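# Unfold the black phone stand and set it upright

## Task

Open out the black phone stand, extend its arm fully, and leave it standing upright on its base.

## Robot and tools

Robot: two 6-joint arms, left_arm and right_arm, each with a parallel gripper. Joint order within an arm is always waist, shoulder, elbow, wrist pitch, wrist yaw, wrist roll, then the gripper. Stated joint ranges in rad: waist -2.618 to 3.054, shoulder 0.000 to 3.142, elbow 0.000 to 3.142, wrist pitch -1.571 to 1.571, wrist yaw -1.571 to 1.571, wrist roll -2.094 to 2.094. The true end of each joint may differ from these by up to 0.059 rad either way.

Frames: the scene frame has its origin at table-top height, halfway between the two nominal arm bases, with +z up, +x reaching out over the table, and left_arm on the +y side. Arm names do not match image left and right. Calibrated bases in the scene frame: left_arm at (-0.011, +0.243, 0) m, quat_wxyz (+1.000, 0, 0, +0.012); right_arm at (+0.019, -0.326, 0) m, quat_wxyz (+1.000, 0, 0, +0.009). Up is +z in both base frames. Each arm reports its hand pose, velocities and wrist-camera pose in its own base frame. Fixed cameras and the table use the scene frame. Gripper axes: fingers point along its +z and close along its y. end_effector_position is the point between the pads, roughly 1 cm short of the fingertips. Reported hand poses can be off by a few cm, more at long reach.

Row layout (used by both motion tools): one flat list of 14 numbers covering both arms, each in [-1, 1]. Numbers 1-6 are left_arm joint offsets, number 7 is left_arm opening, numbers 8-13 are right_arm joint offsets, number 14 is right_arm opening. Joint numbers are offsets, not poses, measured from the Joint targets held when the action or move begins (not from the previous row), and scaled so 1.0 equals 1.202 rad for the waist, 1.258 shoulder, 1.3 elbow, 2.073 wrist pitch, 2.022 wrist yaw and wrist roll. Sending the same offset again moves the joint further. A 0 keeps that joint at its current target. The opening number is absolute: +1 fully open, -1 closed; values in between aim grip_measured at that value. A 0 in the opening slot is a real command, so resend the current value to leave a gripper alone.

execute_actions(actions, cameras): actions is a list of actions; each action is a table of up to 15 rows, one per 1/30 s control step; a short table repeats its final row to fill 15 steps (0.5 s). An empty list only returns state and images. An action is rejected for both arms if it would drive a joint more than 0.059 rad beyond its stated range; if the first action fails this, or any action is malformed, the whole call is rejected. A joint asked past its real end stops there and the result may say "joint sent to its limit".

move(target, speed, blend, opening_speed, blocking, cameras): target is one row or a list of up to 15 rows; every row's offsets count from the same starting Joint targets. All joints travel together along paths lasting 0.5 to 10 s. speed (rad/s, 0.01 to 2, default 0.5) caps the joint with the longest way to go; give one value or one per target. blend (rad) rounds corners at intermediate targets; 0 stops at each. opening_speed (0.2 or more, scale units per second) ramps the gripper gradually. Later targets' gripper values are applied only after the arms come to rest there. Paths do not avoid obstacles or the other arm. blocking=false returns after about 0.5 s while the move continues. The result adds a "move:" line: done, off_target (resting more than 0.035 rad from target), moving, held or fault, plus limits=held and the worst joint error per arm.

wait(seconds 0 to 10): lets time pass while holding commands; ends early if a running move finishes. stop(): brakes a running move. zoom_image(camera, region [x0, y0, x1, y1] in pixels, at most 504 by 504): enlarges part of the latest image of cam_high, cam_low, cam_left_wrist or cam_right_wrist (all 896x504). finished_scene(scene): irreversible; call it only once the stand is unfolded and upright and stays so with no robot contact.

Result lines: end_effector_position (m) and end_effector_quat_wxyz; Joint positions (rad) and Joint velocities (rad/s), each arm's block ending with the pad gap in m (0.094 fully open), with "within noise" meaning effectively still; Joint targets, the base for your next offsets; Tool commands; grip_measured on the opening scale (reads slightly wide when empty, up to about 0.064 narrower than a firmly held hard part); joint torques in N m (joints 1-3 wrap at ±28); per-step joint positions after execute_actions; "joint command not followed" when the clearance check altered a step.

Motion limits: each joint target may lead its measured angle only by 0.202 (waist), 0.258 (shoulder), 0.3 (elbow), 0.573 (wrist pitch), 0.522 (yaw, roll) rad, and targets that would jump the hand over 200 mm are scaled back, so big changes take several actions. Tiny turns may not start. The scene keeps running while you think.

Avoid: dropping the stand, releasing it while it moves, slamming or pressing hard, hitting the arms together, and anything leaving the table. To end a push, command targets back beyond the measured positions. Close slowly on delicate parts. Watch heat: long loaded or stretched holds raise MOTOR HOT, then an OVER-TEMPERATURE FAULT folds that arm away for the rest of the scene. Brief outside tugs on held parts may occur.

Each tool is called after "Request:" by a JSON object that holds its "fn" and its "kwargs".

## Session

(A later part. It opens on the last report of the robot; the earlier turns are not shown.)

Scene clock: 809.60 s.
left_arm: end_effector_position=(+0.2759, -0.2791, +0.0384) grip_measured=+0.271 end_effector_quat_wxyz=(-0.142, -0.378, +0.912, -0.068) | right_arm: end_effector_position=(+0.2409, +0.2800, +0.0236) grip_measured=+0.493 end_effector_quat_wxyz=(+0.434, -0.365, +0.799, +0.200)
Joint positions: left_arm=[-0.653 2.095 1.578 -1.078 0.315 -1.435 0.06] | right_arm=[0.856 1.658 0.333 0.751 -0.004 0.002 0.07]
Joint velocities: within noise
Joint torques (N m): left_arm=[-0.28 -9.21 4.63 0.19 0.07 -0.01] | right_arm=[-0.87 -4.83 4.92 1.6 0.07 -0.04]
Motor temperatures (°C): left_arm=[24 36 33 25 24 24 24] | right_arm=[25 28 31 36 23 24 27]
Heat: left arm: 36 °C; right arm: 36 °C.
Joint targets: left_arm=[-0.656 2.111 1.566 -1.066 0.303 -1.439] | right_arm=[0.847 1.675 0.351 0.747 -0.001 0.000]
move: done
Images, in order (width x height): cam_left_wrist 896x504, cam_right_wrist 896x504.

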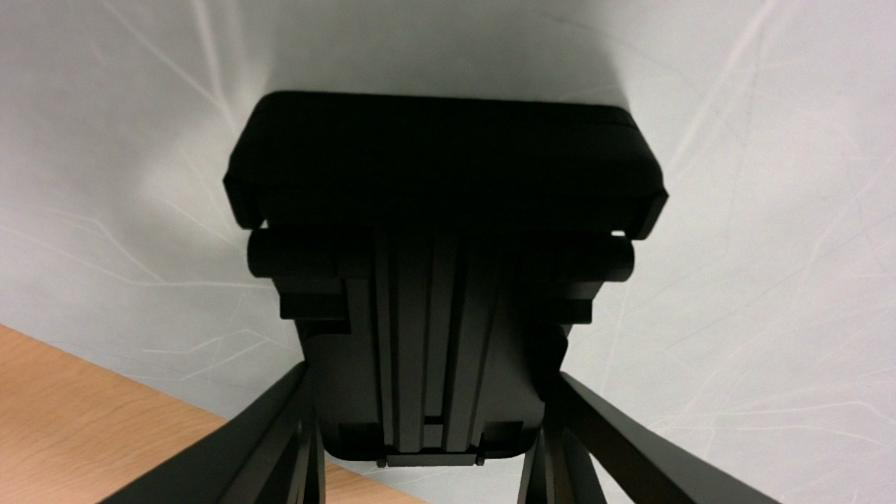

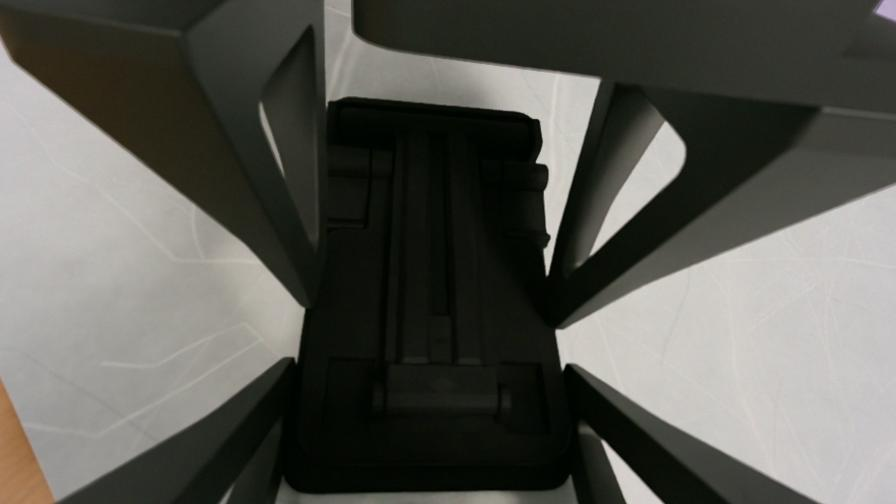

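Request:
{"fn": "move", "kwargs": {"target": [0.0083,-0.0243,0.06,-0.024,0,0.005,0.1,0,0,0,0,0,0,0.3], "speed": 0.1, "cameras": ["cam_right_wrist","cam_left_wrist"]}}

Scene clock: 822.20 s.
left_arm: end_effector_position=(+0.2796, -0.2797, +0.0427) grip_measured=+0.264 end_effector_quat_wxyz=(-0.135, -0.375, +0.914, -0.070) | right_arm: end_effector_position=(+0.2429, +0.2805, +0.0261) grip_measured=+0.493 end_effector_quat_wxyz=(+0.439, -0.360, +0.798, +0.203)
Joint positions: left_arm=[-0.653 2.095 1.598 -1.09 0.304 -1.429 0.059] | right_arm=[0.853 1.658 0.333 0.763 -0.003 0.006 0.07]
Joint velocities: within noise
Joint torques (N m): left_arm=[0.69 -11.85 9.33 -0.16 0.18 0.02] | right_arm=[-0.55 -4.82 5.05 1.45 0.04 -0.09]
Motor temperatures (°C): left_arm=[24 36 33 25 24 24 25] | right_arm=[25 28 31 36 23 24 27]
Heat: left arm: 36 °C; right arm: 36 °C.
Joint targets: left_arm=[-0.646 2.080 1.644 -1.116 0.303 -1.429] | right_arm=[0.847 1.675 0.351 0.747 -0.001 0.000]
move: off_target (left_arm); left_arm: the elbow is farthest, 0.046 rad from its target
Images, in order (width x height): cam_left_wrist 896x504, cam_right_wrist 896x504.

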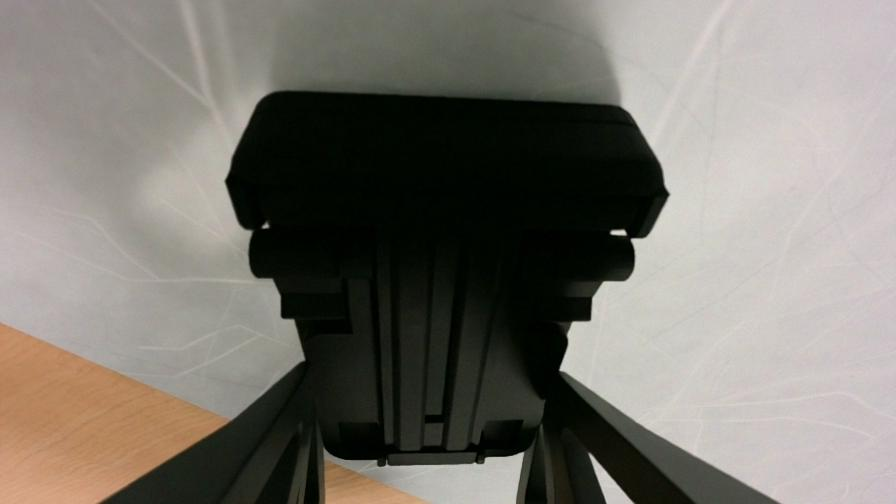

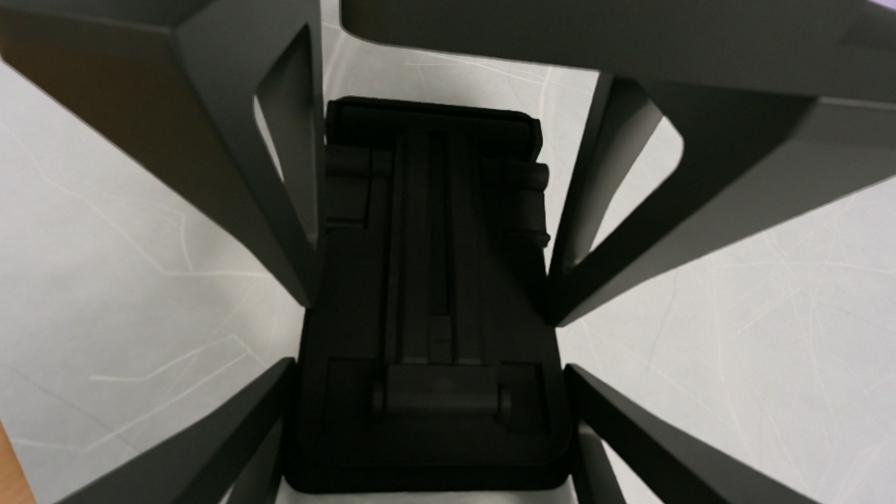

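Request:
{"fn": "move", "kwargs": {"target": [[-0.0083,0.0263,-0.064,0.024,0,-0.005,0.2,0,0,0,0,0,0,0.3],[-0.0083,0.0263,-0.064,0.024,0,-0.005,0.8,0,0,0,0,0,0,0.3]], "speed": 0.1, "opening_speed": 0.6, "cameras": ["cam_right_wrist","cam_left_wrist"]}}

Scene clock: 842.43 s.
left_arm: end_effector_position=(+0.2765, -0.2789, +0.0371) grip_measured=+0.798 end_effector_quat_wxyz=(-0.139, -0.377, +0.913, -0.069) | right_arm: end_effector_position=(+0.2424, +0.2800, +0.0239) grip_measured=+0.493 end_effector_quat_wxyz=(+0.436, -0.361, +0.799, +0.201)
Joint positions: left_arm=[-0.653 2.095 1.573 -1.07 0.312 -1.433 0.084] | right_arm=[0.853 1.663 0.333 0.762 -0.003 0.006 0.07]
Joint velocities: within noise
Joint torques (N m): left_arm=[-0.31 -9.03 4.56 0.12 0.09 -0.04] | right_arm=[-0.75 -5.26 5.04 1.43 0.04 -0.07]
Motor temperatures (°C): left_arm=[24 38 37 25 24 24 25] | right_arm=[25 28 31 36 23 24 27]
Heat: left arm: 38 °C; right arm: 36 °C.
Joint targets: left_arm=[-0.656 2.113 1.561 -1.066 0.303 -1.438] | right_arm=[0.847 1.676 0.351 0.747 -0.001 0.000]
move: done
Images, in order (width x height): cam_left_wrist 896x504, cam_right_wrist 896x504.

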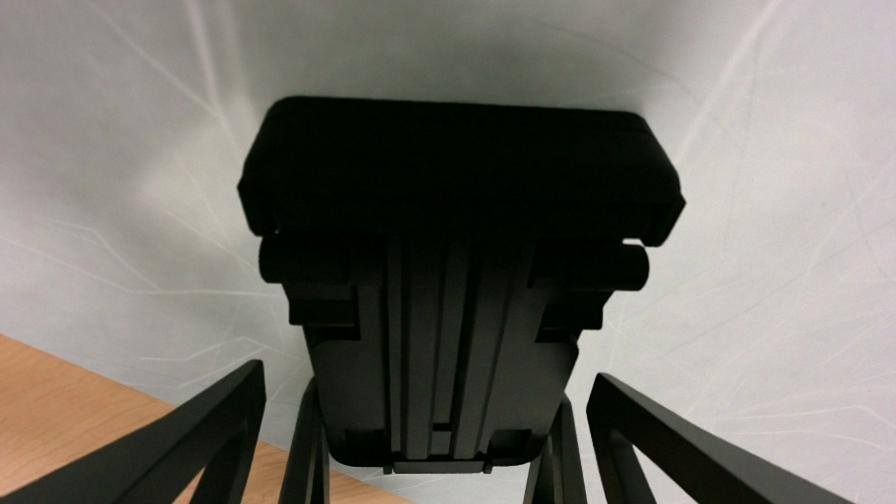

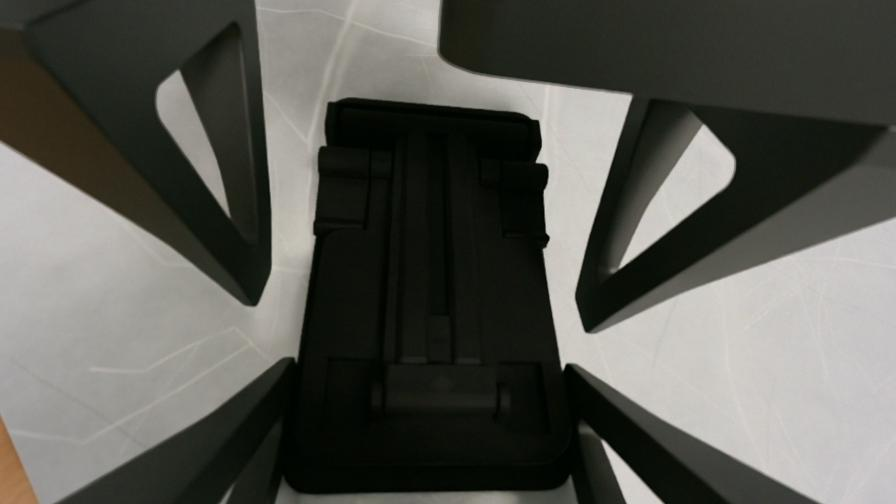

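Request:
{"fn": "move", "kwargs": {"target": [-0.0449,0.0119,0.0392,0.0096,-0.0495,-0.0292,0.8,0,0,0,0,0,0,0.3], "speed": 0.12, "cameras": ["cam_right_wrist","cam_left_wrist"]}}

Scene clock: 853.37 s.
left_arm: end_effector_position=(+0.2741, -0.2812, +0.0282) grip_measured=+0.798 end_effector_quat_wxyz=(-0.101, -0.383, +0.918, -0.040) | right_arm: end_effector_position=(+0.2424, +0.2799, +0.0238) grip_measured=+0.493 end_effector_quat_wxyz=(+0.436, -0.361, +0.799, +0.201)
Joint positions: left_arm=[-0.703 2.107 1.573 -1.058 0.216 -1.491 0.084] | right_arm=[0.853 1.663 0.333 0.761 -0.003 0.006 0.07]
Joint velocities: within noise
Joint torques (N m): left_arm=[-0.58 -8.8 8.61 0.21 0.05 -0.07] | right_arm=[-0.31 -5.05 4.88 1.41 0.02 -0.14]
Motor temperatures (°C): left_arm=[24 37 36 25 24 24 25] | right_arm=[25 28 31 36 23 24 28]
Heat: left arm: 37 °C; right arm: 36 °C.
Joint targets: left_arm=[-0.710 2.129 1.612 -1.047 0.203 -1.497] | right_arm=[0.847 1.676 0.351 0.747 -0.001 0.000]
move: off_target (left_arm); left_arm: the elbow is farthest, 0.039 rad from its target
Images, in order (width x height): cam_left_wrist 896x504, cam_right_wrist 896x504.

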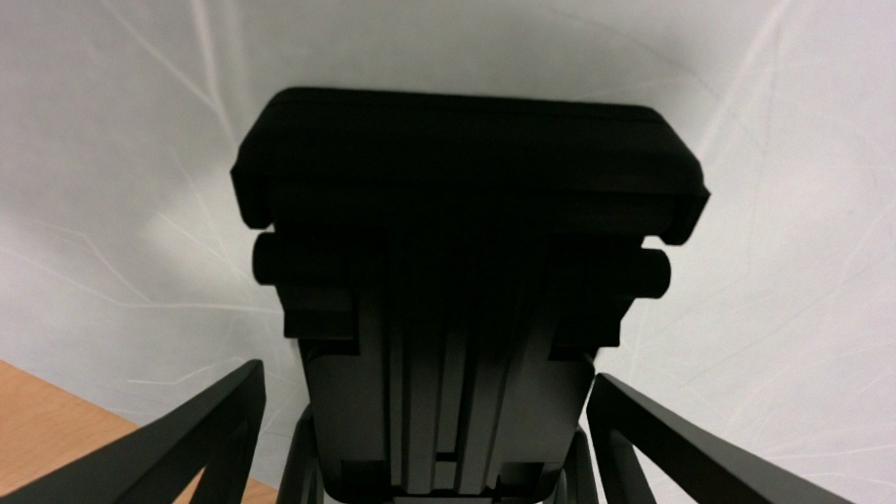

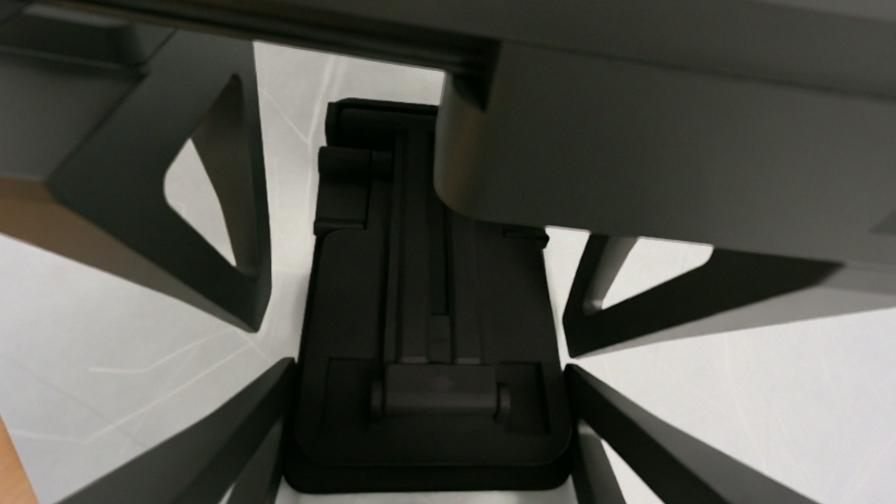

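Request:
{"fn": "move", "kwargs": {"target": [0.025,0.003,0.013,0.004,0,-0.0104,0.8,0,0,0,0,0,0,0.3], "speed": 0.12, "cameras": ["cam_right_wrist","cam_left_wrist"]}}

Scene clock: 876.50 s.
left_arm: end_effector_position=(+0.2857, -0.2806, +0.0325) grip_measured=+0.798 end_effector_quat_wxyz=(-0.094, -0.400, +0.910, -0.051) | right_arm: end_effector_position=(+0.2424, +0.2799, +0.0238) grip_measured=+0.493 end_effector_quat_wxyz=(+0.436, -0.361, +0.799, +0.201)
Joint positions: left_arm=[-0.684 2.107 1.591 -1.049 0.214 -1.513 0.084] | right_arm=[0.853 1.663 0.333 0.761 -0.003 0.006 0.07]
Joint velocities: within noise
Joint torques (N m): left_arm=[0.44 -8.5 8.59 0.25 0.02 -0.01] | right_arm=[-0.44 -5.31 4.9 1.39 0.01 -0.04]
Motor temperatures (°C): left_arm=[24 37 36 25 24 24 24] | right_arm=[25 28 31 36 23 24 28]
Heat: left arm: 37 °C; right arm: 36 °C.
Joint targets: left_arm=[-0.680 2.132 1.629 -1.038 0.203 -1.519] | right_arm=[0.847 1.676 0.351 0.747 -0.001 0.000]
move: off_target (left_arm); left_arm: the elbow is farthest, 0.038 rad from its target
Images, in order (width x height): cam_left_wrist 896x504, cam_right_wrist 896x504.

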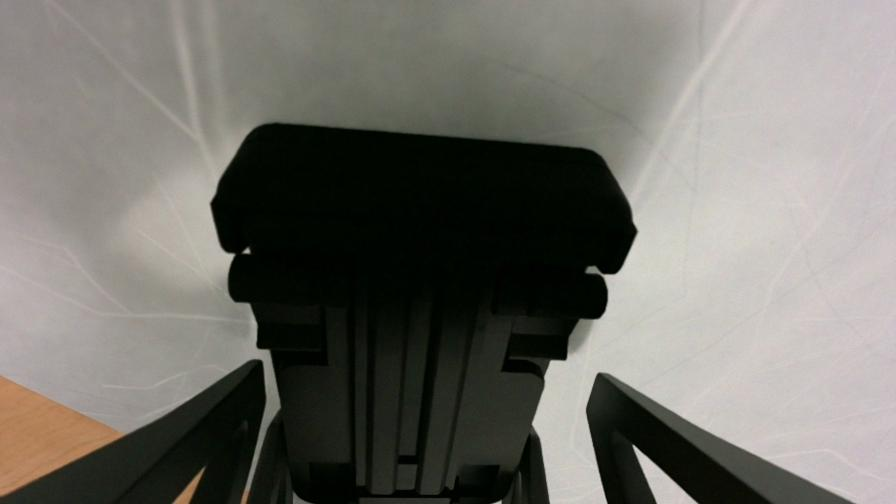

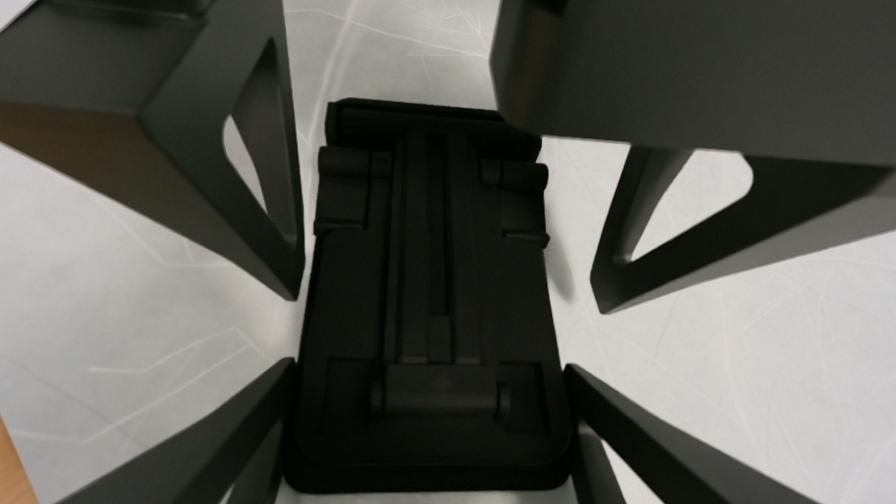

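Request:
{"fn": "move", "kwargs": {"target": [-0.0141,0.0087,0,-0.0154,0,0,0.8,0,0,0,0,0,0,0.3], "speed": 0.12, "cameras": ["cam_right_wrist","cam_left_wrist"]}}

Scene clock: 884.37 s.
left_arm: end_effector_position=(+0.2830, -0.2814, +0.0271) grip_measured=+0.798 end_effector_quat_wxyz=(-0.097, -0.398, +0.911, -0.044) | right_arm: end_effector_position=(+0.2424, +0.2799, +0.0238) grip_measured=+0.493 end_effector_quat_wxyz=(+0.436, -0.361, +0.799, +0.201)
Joint positions: left_arm=[-0.69 2.122 1.591 -1.05 0.214 -1.513 0.084] | right_arm=[0.853 1.663 0.333 0.761 -0.003 0.006 0.07]
Joint velocities: within noise
Joint torques (N m): left_arm=[-0.58 -8.88 8.51 -0.11 0.02 -0.05] | right_arm=[-0.51 -5.14 4.94 1.44 -0.01 -0.11]
Motor temperatures (°C): left_arm=[24 37 37 25 24 24 24] | right_arm=[25 28 31 36 23 24 28]
Heat: left arm: 37 °C; right arm: 36 °C.
Joint targets: left_arm=[-0.696 2.143 1.629 -1.070 0.203 -1.519] | right_arm=[0.847 1.676 0.351 0.747 -0.001 0.000]
move: off_target (left_arm); left_arm: the elbow is farthest, 0.038 rad from its target
Images, in order (width x height): cam_left_wrist 896x504, cam_right_wrist 896x504.

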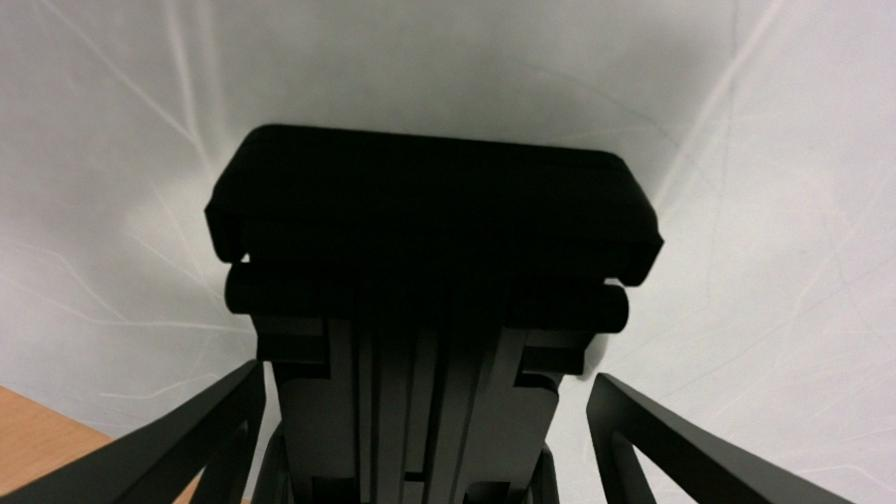

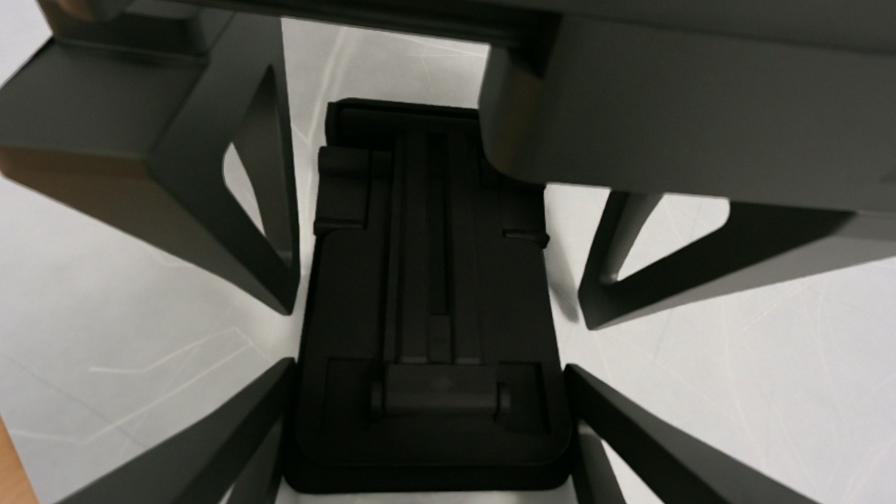

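Request:
{"fn": "move", "kwargs": {"target": [[0,0,0,-0.0065,0,0,0.8,0,0,0,0,0,0,0.3],[0,0,0,-0.0065,0,0,0.3,0,0,0,0,0,0,0.3]], "speed": 0.12, "opening_speed": 0.4, "cameras": ["cam_right_wrist","cam_left_wrist"]}}

Scene clock: 893.13 s.
left_arm: end_effector_position=(+0.2803, -0.2792, +0.0271) grip_measured=+0.448 end_effector_quat_wxyz=(-0.101, -0.399, +0.911, -0.038) | right_arm: end_effector_position=(+0.2424, +0.2799, +0.0238) grip_measured=+0.493 end_effector_quat_wxyz=(+0.436, -0.362, +0.799, +0.201)
Joint positions: left_arm=[-0.69 2.122 1.591 -1.064 0.214 -1.514 0.068] | right_arm=[0.853 1.663 0.333 0.761 -0.003 0.005 0.07]
Joint velocities: within noise
Joint torques (N m): left_arm=[-0.65 -8.95 8.5 -0.12 0.02 -0.05] | right_arm=[-0.61 -5.35 4.72 1.44 0.02 -0.09]
Motor temperatures (°C): left_arm=[24 36 38 25 24 24 24] | right_arm=[25 28 31 36 23 24 28]
Heat: left arm: 38 °C; right arm: 36 °C.
Joint targets: left_arm=[-0.696 2.143 1.629 -1.084 0.203 -1.518] | right_arm=[0.847 1.676 0.351 0.747 -0.001 0.000]
move: off_target (left_arm); target 2's new numbers were sent with left_arm's elbow 0.038 rad from that target; left_arm: the elbow is farthest, 0.038 rad from its target
Images, in order (width x height): cam_left_wrist 896x504, cam_right_wrist 896x504.

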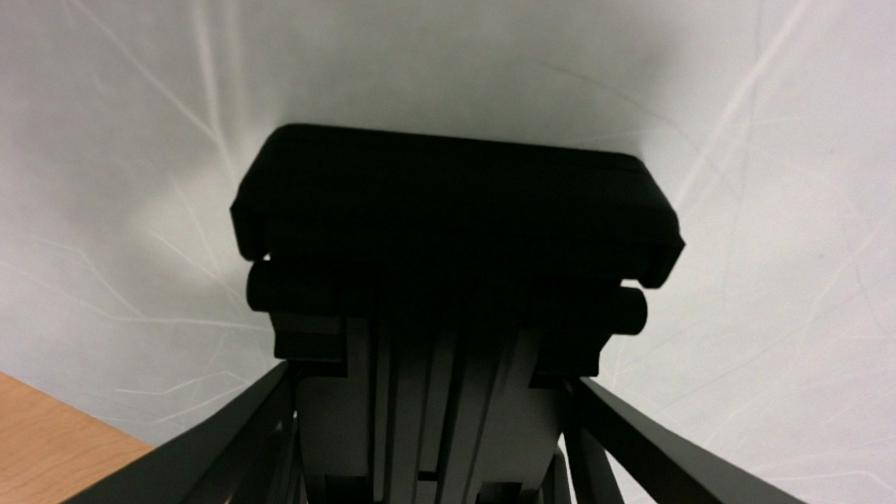

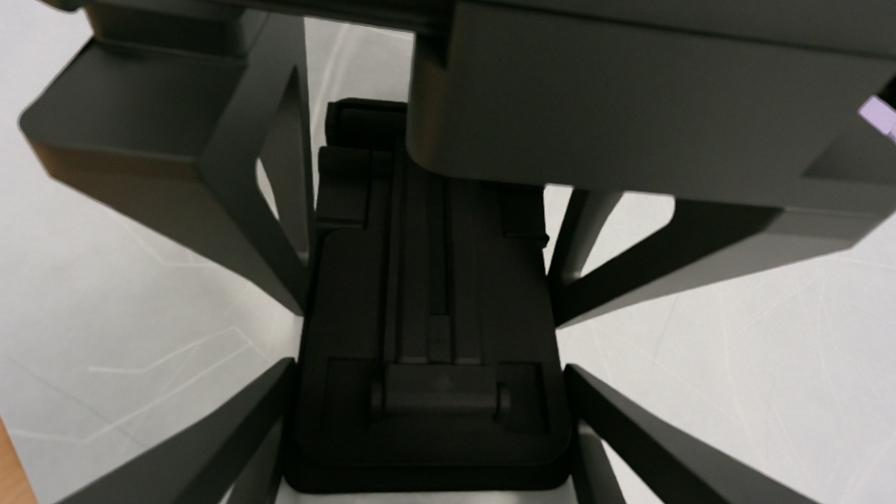

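Request:
{"fn": "move", "kwargs": {"target": [[0,0,0,0,0,0,0.3,0,0,0,0,0,0,0.8],[0,0,0,0,0,0,0.3,0,-0.089,0,-0.0405,0,0,0.8]], "speed": 0.12, "opening_speed": 0.6, "cameras": ["cam_right_wrist","cam_left_wrist"]}}

Scene clock: 901.23 s.
left_arm: end_effector_position=(+0.2803, -0.2792, +0.0271) grip_measured=+0.448 end_effector_quat_wxyz=(-0.101, -0.399, +0.911, -0.038) | right_arm: end_effector_position=(+0.2402, +0.2775, +0.0356) grip_measured=+0.799 end_effector_quat_wxyz=(+0.437, -0.361, +0.799, +0.201)
Joint positions: left_arm=[-0.69 2.122 1.591 -1.064 0.214 -1.514 0.068] | right_arm=[0.853 1.583 0.333 0.683 -0.003 0.005 0.084]
Joint velocities: within noise
Joint torques (N m): left_arm=[-0.62 -8.91 8.5 -0.13 0.02 -0.04] | right_arm=[-0.42 -7.61 5.38 1.41 0.02 -0.07]
Motor temperatures (°C): left_arm=[24 35 38 25 24 24 25] | right_arm=[25 28 31 36 23 24 28]
Heat: left arm: 38 °C; right arm: 36 °C.
Joint targets: left_arm=[-0.696 2.143 1.629 -1.084 0.203 -1.519] | right_arm=[0.847 1.564 0.351 0.663 -0.001 0.000]
move: off_target (left_arm); left_arm: the elbow is farthest, 0.038 rad from its target
Images, in order (width x height): cam_left_wrist 896x504, cam_right_wrist 896x504.

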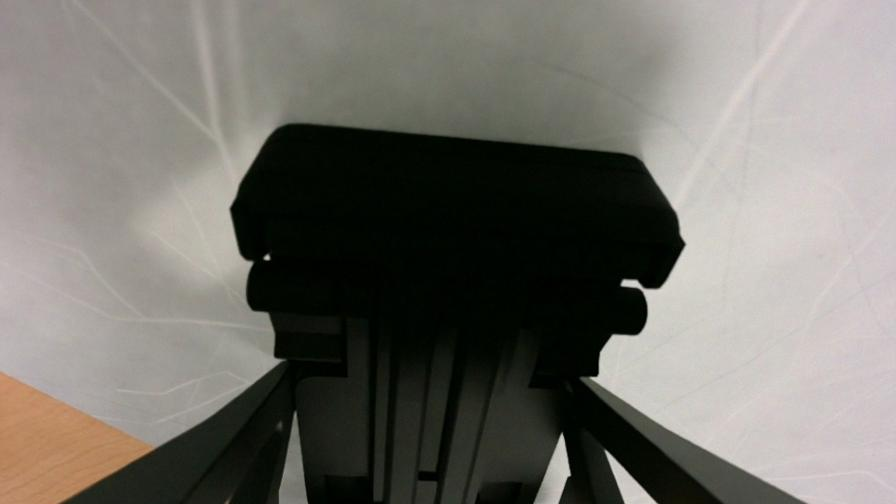

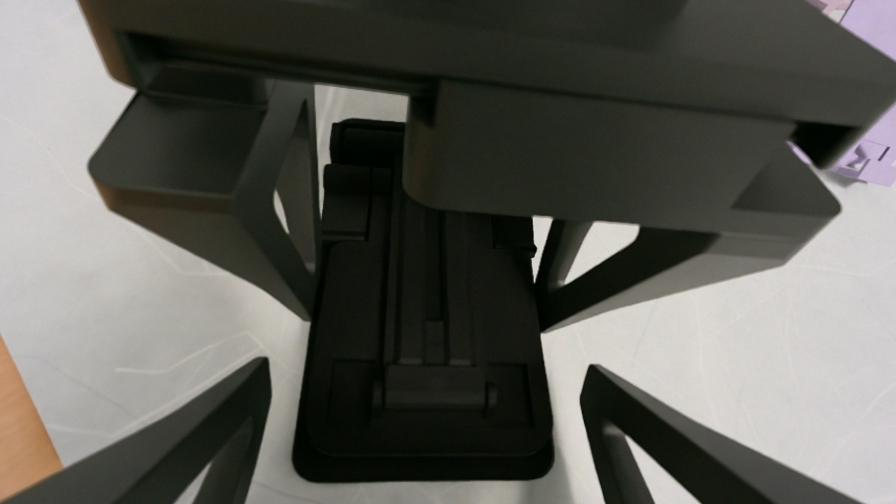

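Request:
{"fn": "move", "kwargs": {"target": [[0,0,0,0,0,0,0.3,0,0,0,0,0,0,0.1],[0,0.02,0,0,0,0,0.3,0,0,0,0,0,0,0.1]], "speed": 0.12, "opening_speed": 0.4, "cameras": ["cam_right_wrist"]}}

Scene clock: 907.17 s.
left_arm: end_effector_position=(+0.2802, -0.2791, +0.0268) grip_measured=+0.448 end_effector_quat_wxyz=(-0.103, -0.400, +0.910, -0.034) | right_arm: end_effector_position=(+0.2402, +0.2774, +0.0356) grip_measured=+0.314 end_effector_quat_wxyz=(+0.437, -0.361, +0.799, +0.201)
Joint positions: left_arm=[-0.69 2.13 1.603 -1.077 0.214 -1.514 0.068] | right_arm=[0.853 1.582 0.333 0.682 -0.003 0.005 0.062]
Joint velocities: within noise
Joint torques (N m): left_arm=[-0.62 -7.6 7.47 -0.01 0.03 -0.03] | right_arm=[-0.42 -7.56 5.24 1.37 0.07 -0.1]
Motor temperatures (°C): left_arm=[24 35 38 25 24 24 25] | right_arm=[25 29 31 36 23 24 27]
Heat: left arm: 38 °C; right arm: 36 °C.
Joint targets: left_arm=[-0.696 2.168 1.629 -1.084 0.203 -1.519] | right_arm=[0.847 1.564 0.351 0.663 -0.001 0.000]
move: off_target (left_arm); left_arm: the shoulder is farthest, 0.038 rad from its target
Images, in order (width x height): cam_right_wrist 896x504.

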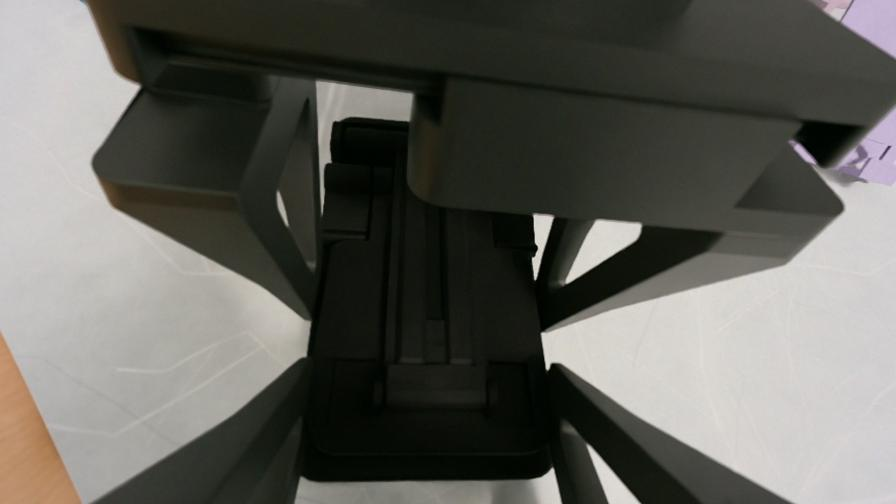

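Request:
{"fn": "move", "kwargs": {"target": [[0,0.025,0,0,0,0,0.3,0,0,0,0,0,0,0.1],[0,0.025,0,0,0,0,0.3,0,-0.0859,0.05,-0.0352,0,0,0.1]], "speed": 0.08, "cameras": ["cam_right_wrist","cam_left_wrist"]}}

Scene clock: 914.77 s.
left_arm: end_effector_position=(+0.2775, -0.2843, +0.0276) grip_measured=+0.448 end_effector_quat_wxyz=(-0.120, -0.398, +0.909, -0.036) | right_arm: end_effector_position=(+0.2370, +0.2729, +0.0399) grip_measured=+0.314 end_effector_quat_wxyz=(+0.416, -0.366, +0.810, +0.190)
Joint positions: left_arm=[-0.69 2.146 1.625 -1.095 0.247 -1.51 0.068] | right_arm=[0.853 1.505 0.363 0.522 0 0.005 0.062]
Joint velocities: within noise
Joint torques (N m): left_arm=[-0.69 -6.24 5.74 0.16 -0.32 -0.08] | right_arm=[-0.5 -10.37 8.23 2.12 0.04 -0.06]
Motor temperatures (°C): left_arm=[24 35 38 25 24 24 25] | right_arm=[25 29 31 36 23 24 28]
Heat: left arm: 38 °C; right arm: 36 °C.
Joint targets: left_arm=[-0.696 2.200 1.629 -1.083 0.203 -1.519] | right_arm=[0.847 1.455 0.415 0.590 0.000 0.000]
move: off_target (left_arm, right_arm); left_arm: the shoulder is farthest, 0.054 rad from its target; right_arm: the wrist pitch is farthest, 0.068 rad from its target
Images, in order (width x height): cam_left_wrist 896x504, cam_right_wrist 896x504.

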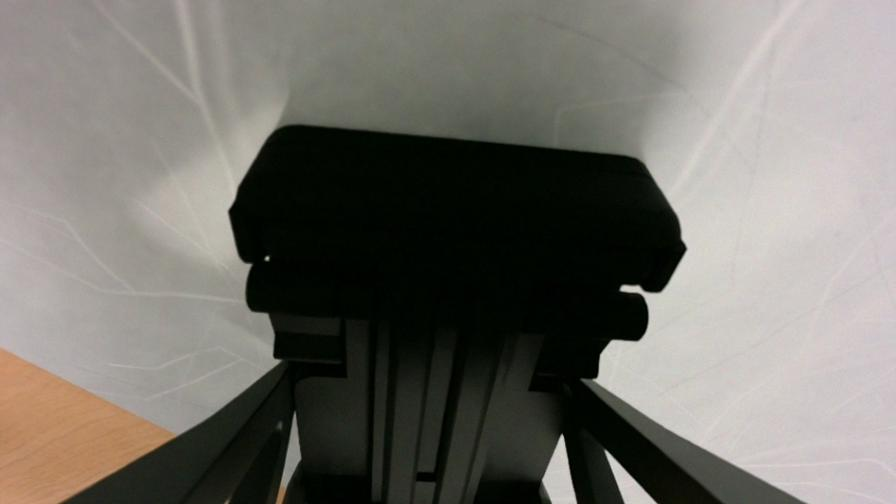

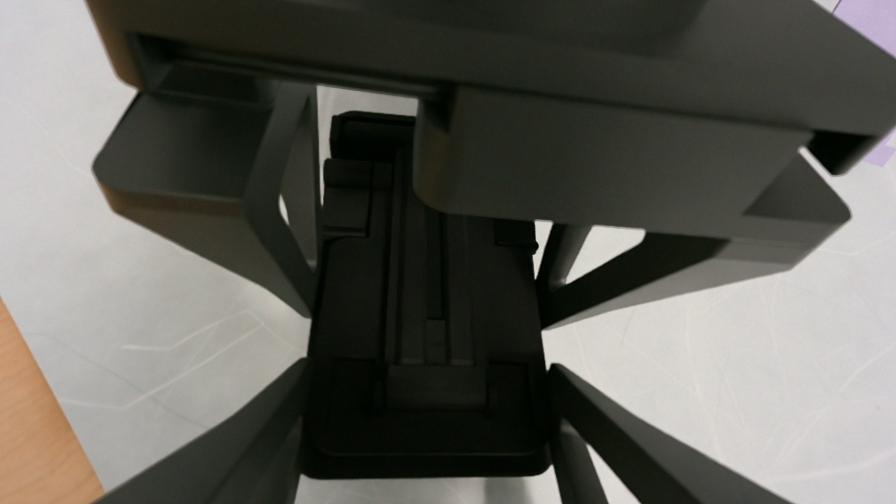

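Request:
{"fn": "execute_actions", "kwargs": {"actions": []}}

Scene clock: 942.17 s.
left_arm: end_effector_position=(+0.2775, -0.2843, +0.0276) grip_measured=+0.448 end_effector_quat_wxyz=(-0.120, -0.398, +0.909, -0.036) | right_arm: end_effector_position=(+0.2370, +0.2729, +0.0399) grip_measured=+0.314 end_effector_quat_wxyz=(+0.416, -0.366, +0.810, +0.190)
Joint positions: left_arm=[-0.69 2.146 1.625 -1.095 0.247 -1.51 0.068] | right_arm=[0.853 1.505 0.364 0.521 0 0.005 0.062]
Joint velocities: within noise
Joint torques (N m): left_arm=[-0.62 -6.23 5.74 0.16 -0.32 -0.06] | right_arm=[-0.44 -10.13 8.35 2.22 0.01 -0.1]
Motor temperatures (°C): left_arm=[24 34 37 25 24 24 26] | right_arm=[25 32 31 38 23 24 28]
Heat: left arm: 37 °C; right arm: 38 °C.
Joint targets: left_arm=[-0.696 2.200 1.629 -1.083 0.203 -1.519] | right_arm=[0.847 1.456 0.415 0.590 0.000 0.000]
Tool commands: left_gripper/opening=+0.3 right_gripper/opening=+0.1

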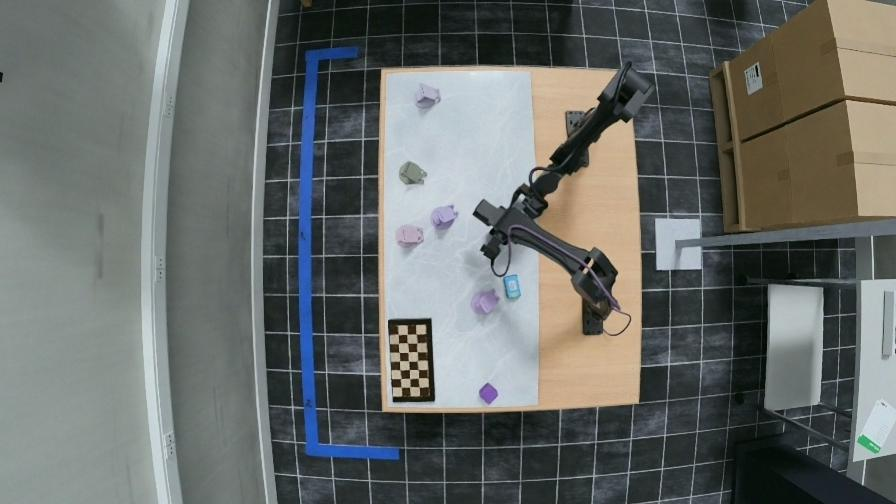

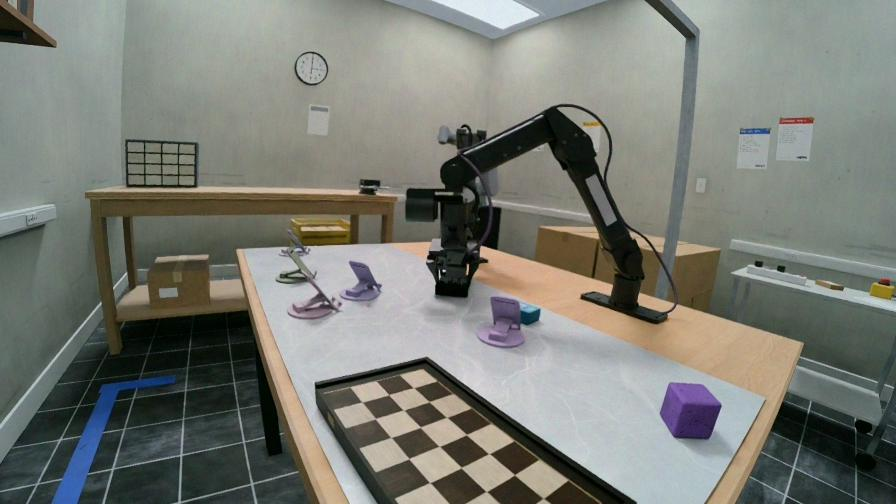

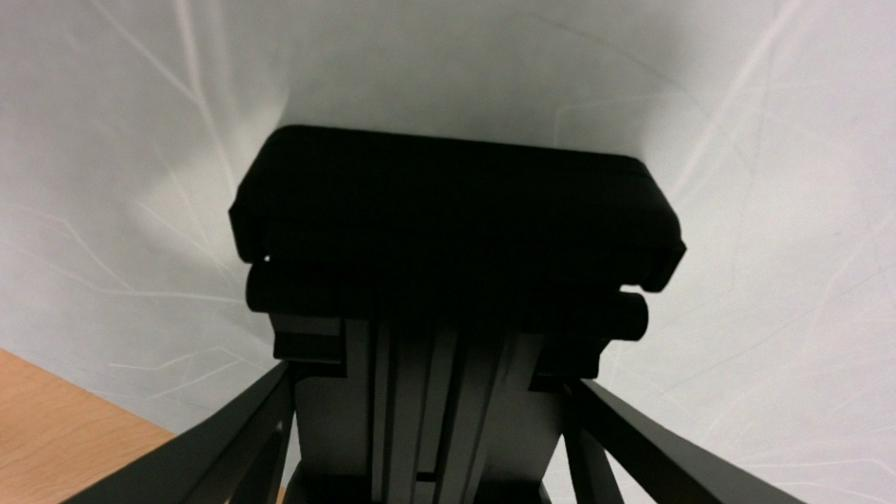

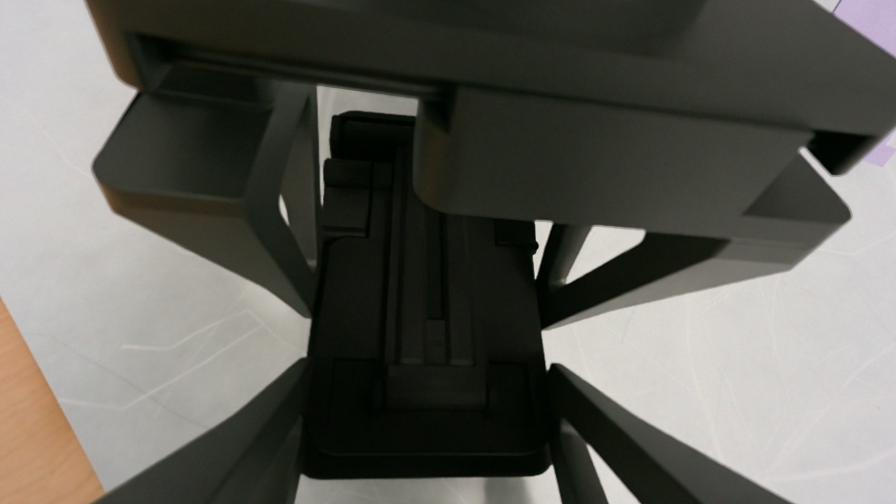

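Request:
{"fn": "zoom_image", "kwargs": {"camera": "cam_right_wrist", "region": [260, 100, 600, 500]}}

Request:
{"fn": "zoom_image", "kwargs": {"camera": "cam_low", "region": [410, 220, 510, 310]}}

Request:
{"fn": "zoom_image", "kwargs": {"camera": "cam_left_wrist", "region": [220, 240, 700, 504]}}

Scaled by 1.260.

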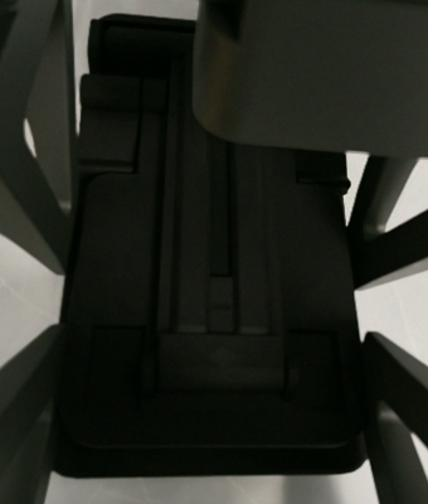

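Scaled by 5.040.

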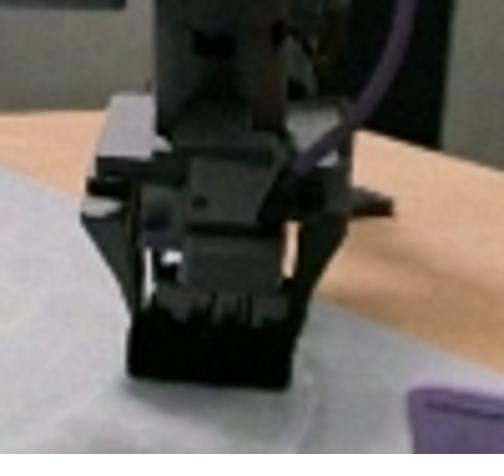

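Scaled by 1.050.

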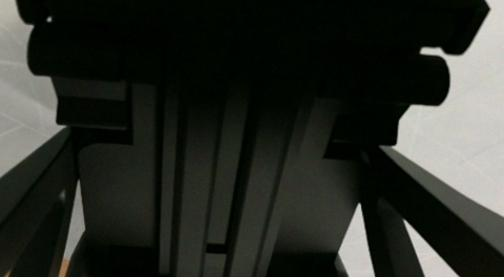

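Request:
{"fn": "move", "kwargs": {"target": [0, 0.024, 0, 0, 0, 0, 0.2, 0, -0.055, 0.032, -0.053, 0, 0, 0.0], "speed": 0.1}}

Scene clock: 971.53 s.
left_arm: end_effector_position=(+0.2766, -0.2883, +0.0270) grip_measured=+0.448 end_effector_quat_wxyz=(-0.130, -0.398, +0.907, -0.039) | right_arm: end_effector_position=(+0.2348, +0.2678, +0.0442) grip_measured=+0.314 end_effector_quat_wxyz=(+0.399, -0.368, +0.820, +0.180)
Joint positions: left_arm=[-0.69 2.158 1.638 -1.099 0.268 -1.51 0.068] | right_arm=[0.85 1.446 0.394 0.387 0.003 0.005 0.062]
Joint velocities: within noise
Joint torques (N m): left_arm=[-0.66 -4.79 4.71 0.21 -0.57 -0.07] | right_arm=[-0.31 -10.84 9.66 2.41 -0.04 -0.08]
Motor temperatures (°C): left_arm=[24 34 36 25 25 24 26] | right_arm=[25 33 32 39 23 24 28]
Heat: left arm: 36 °C; right arm: 39 °C.
Joint targets: left_arm=[-0.696 2.230 1.629 -1.083 0.203 -1.519] | right_arm=[0.847 1.387 0.457 0.480 0.000 0.000]
move: off_target (left_arm, right_arm); left_arm: the shoulder is farthest, 0.072 rad from its target; right_arm: the wrist pitch is farthest, 0.093 rad from its target

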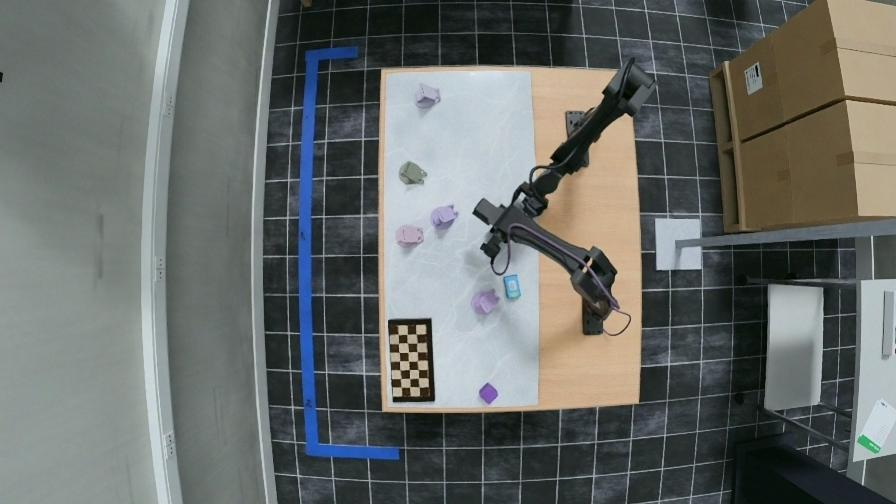

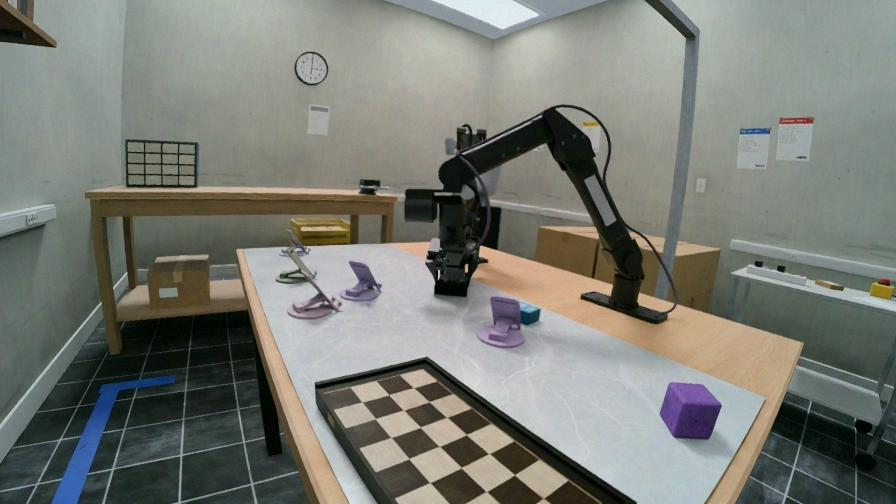

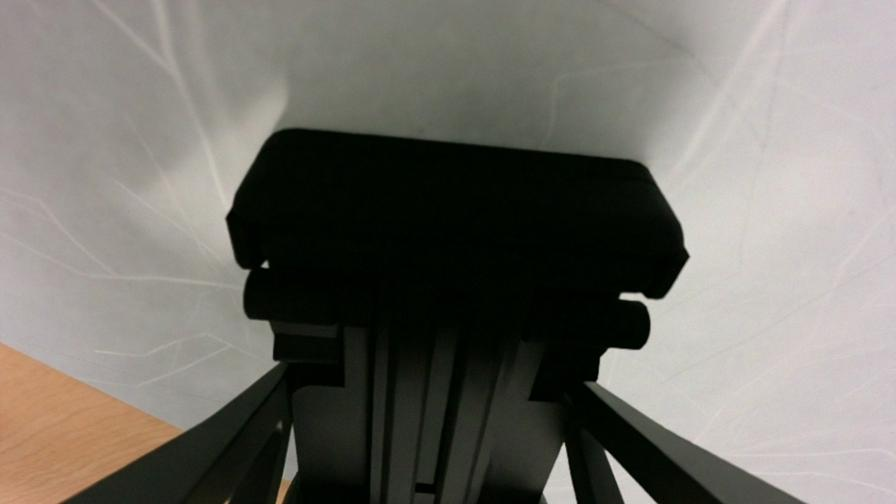

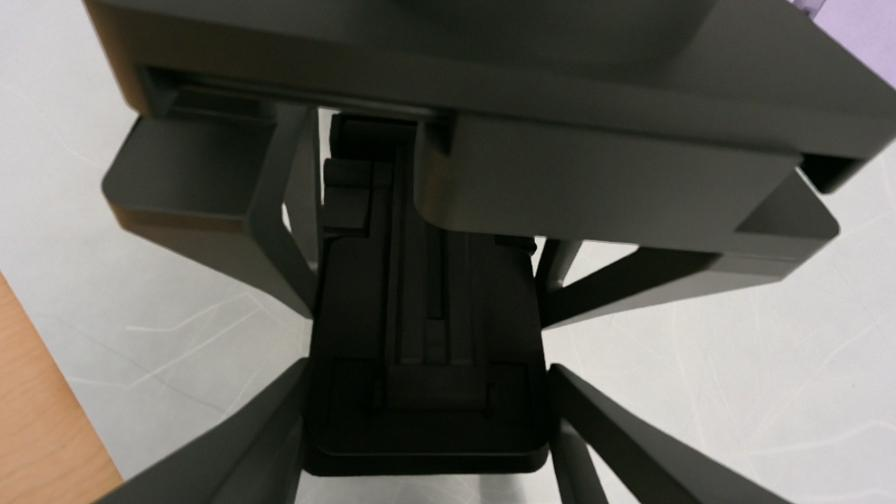

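Request:
{"fn": "zoom_image", "kwargs": {"camera": "cam_low", "region": [425, 240, 485, 305]}}

Request:
{"fn": "zoom_image", "kwargs": {"camera": "cam_right_wrist", "region": [280, 340, 580, 500]}}

Scaled by 7.754.

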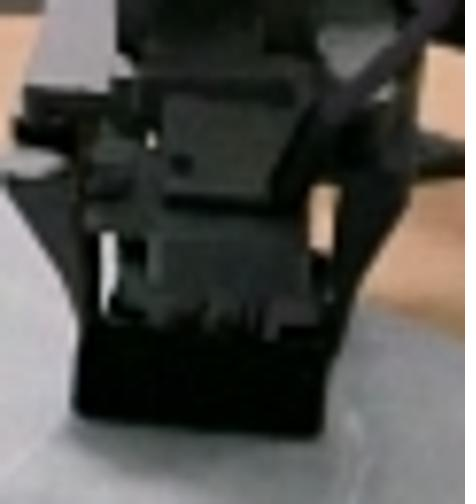

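Scaled by 1.680.

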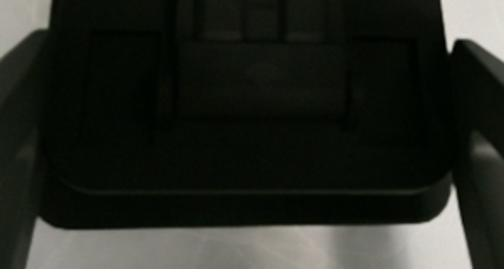

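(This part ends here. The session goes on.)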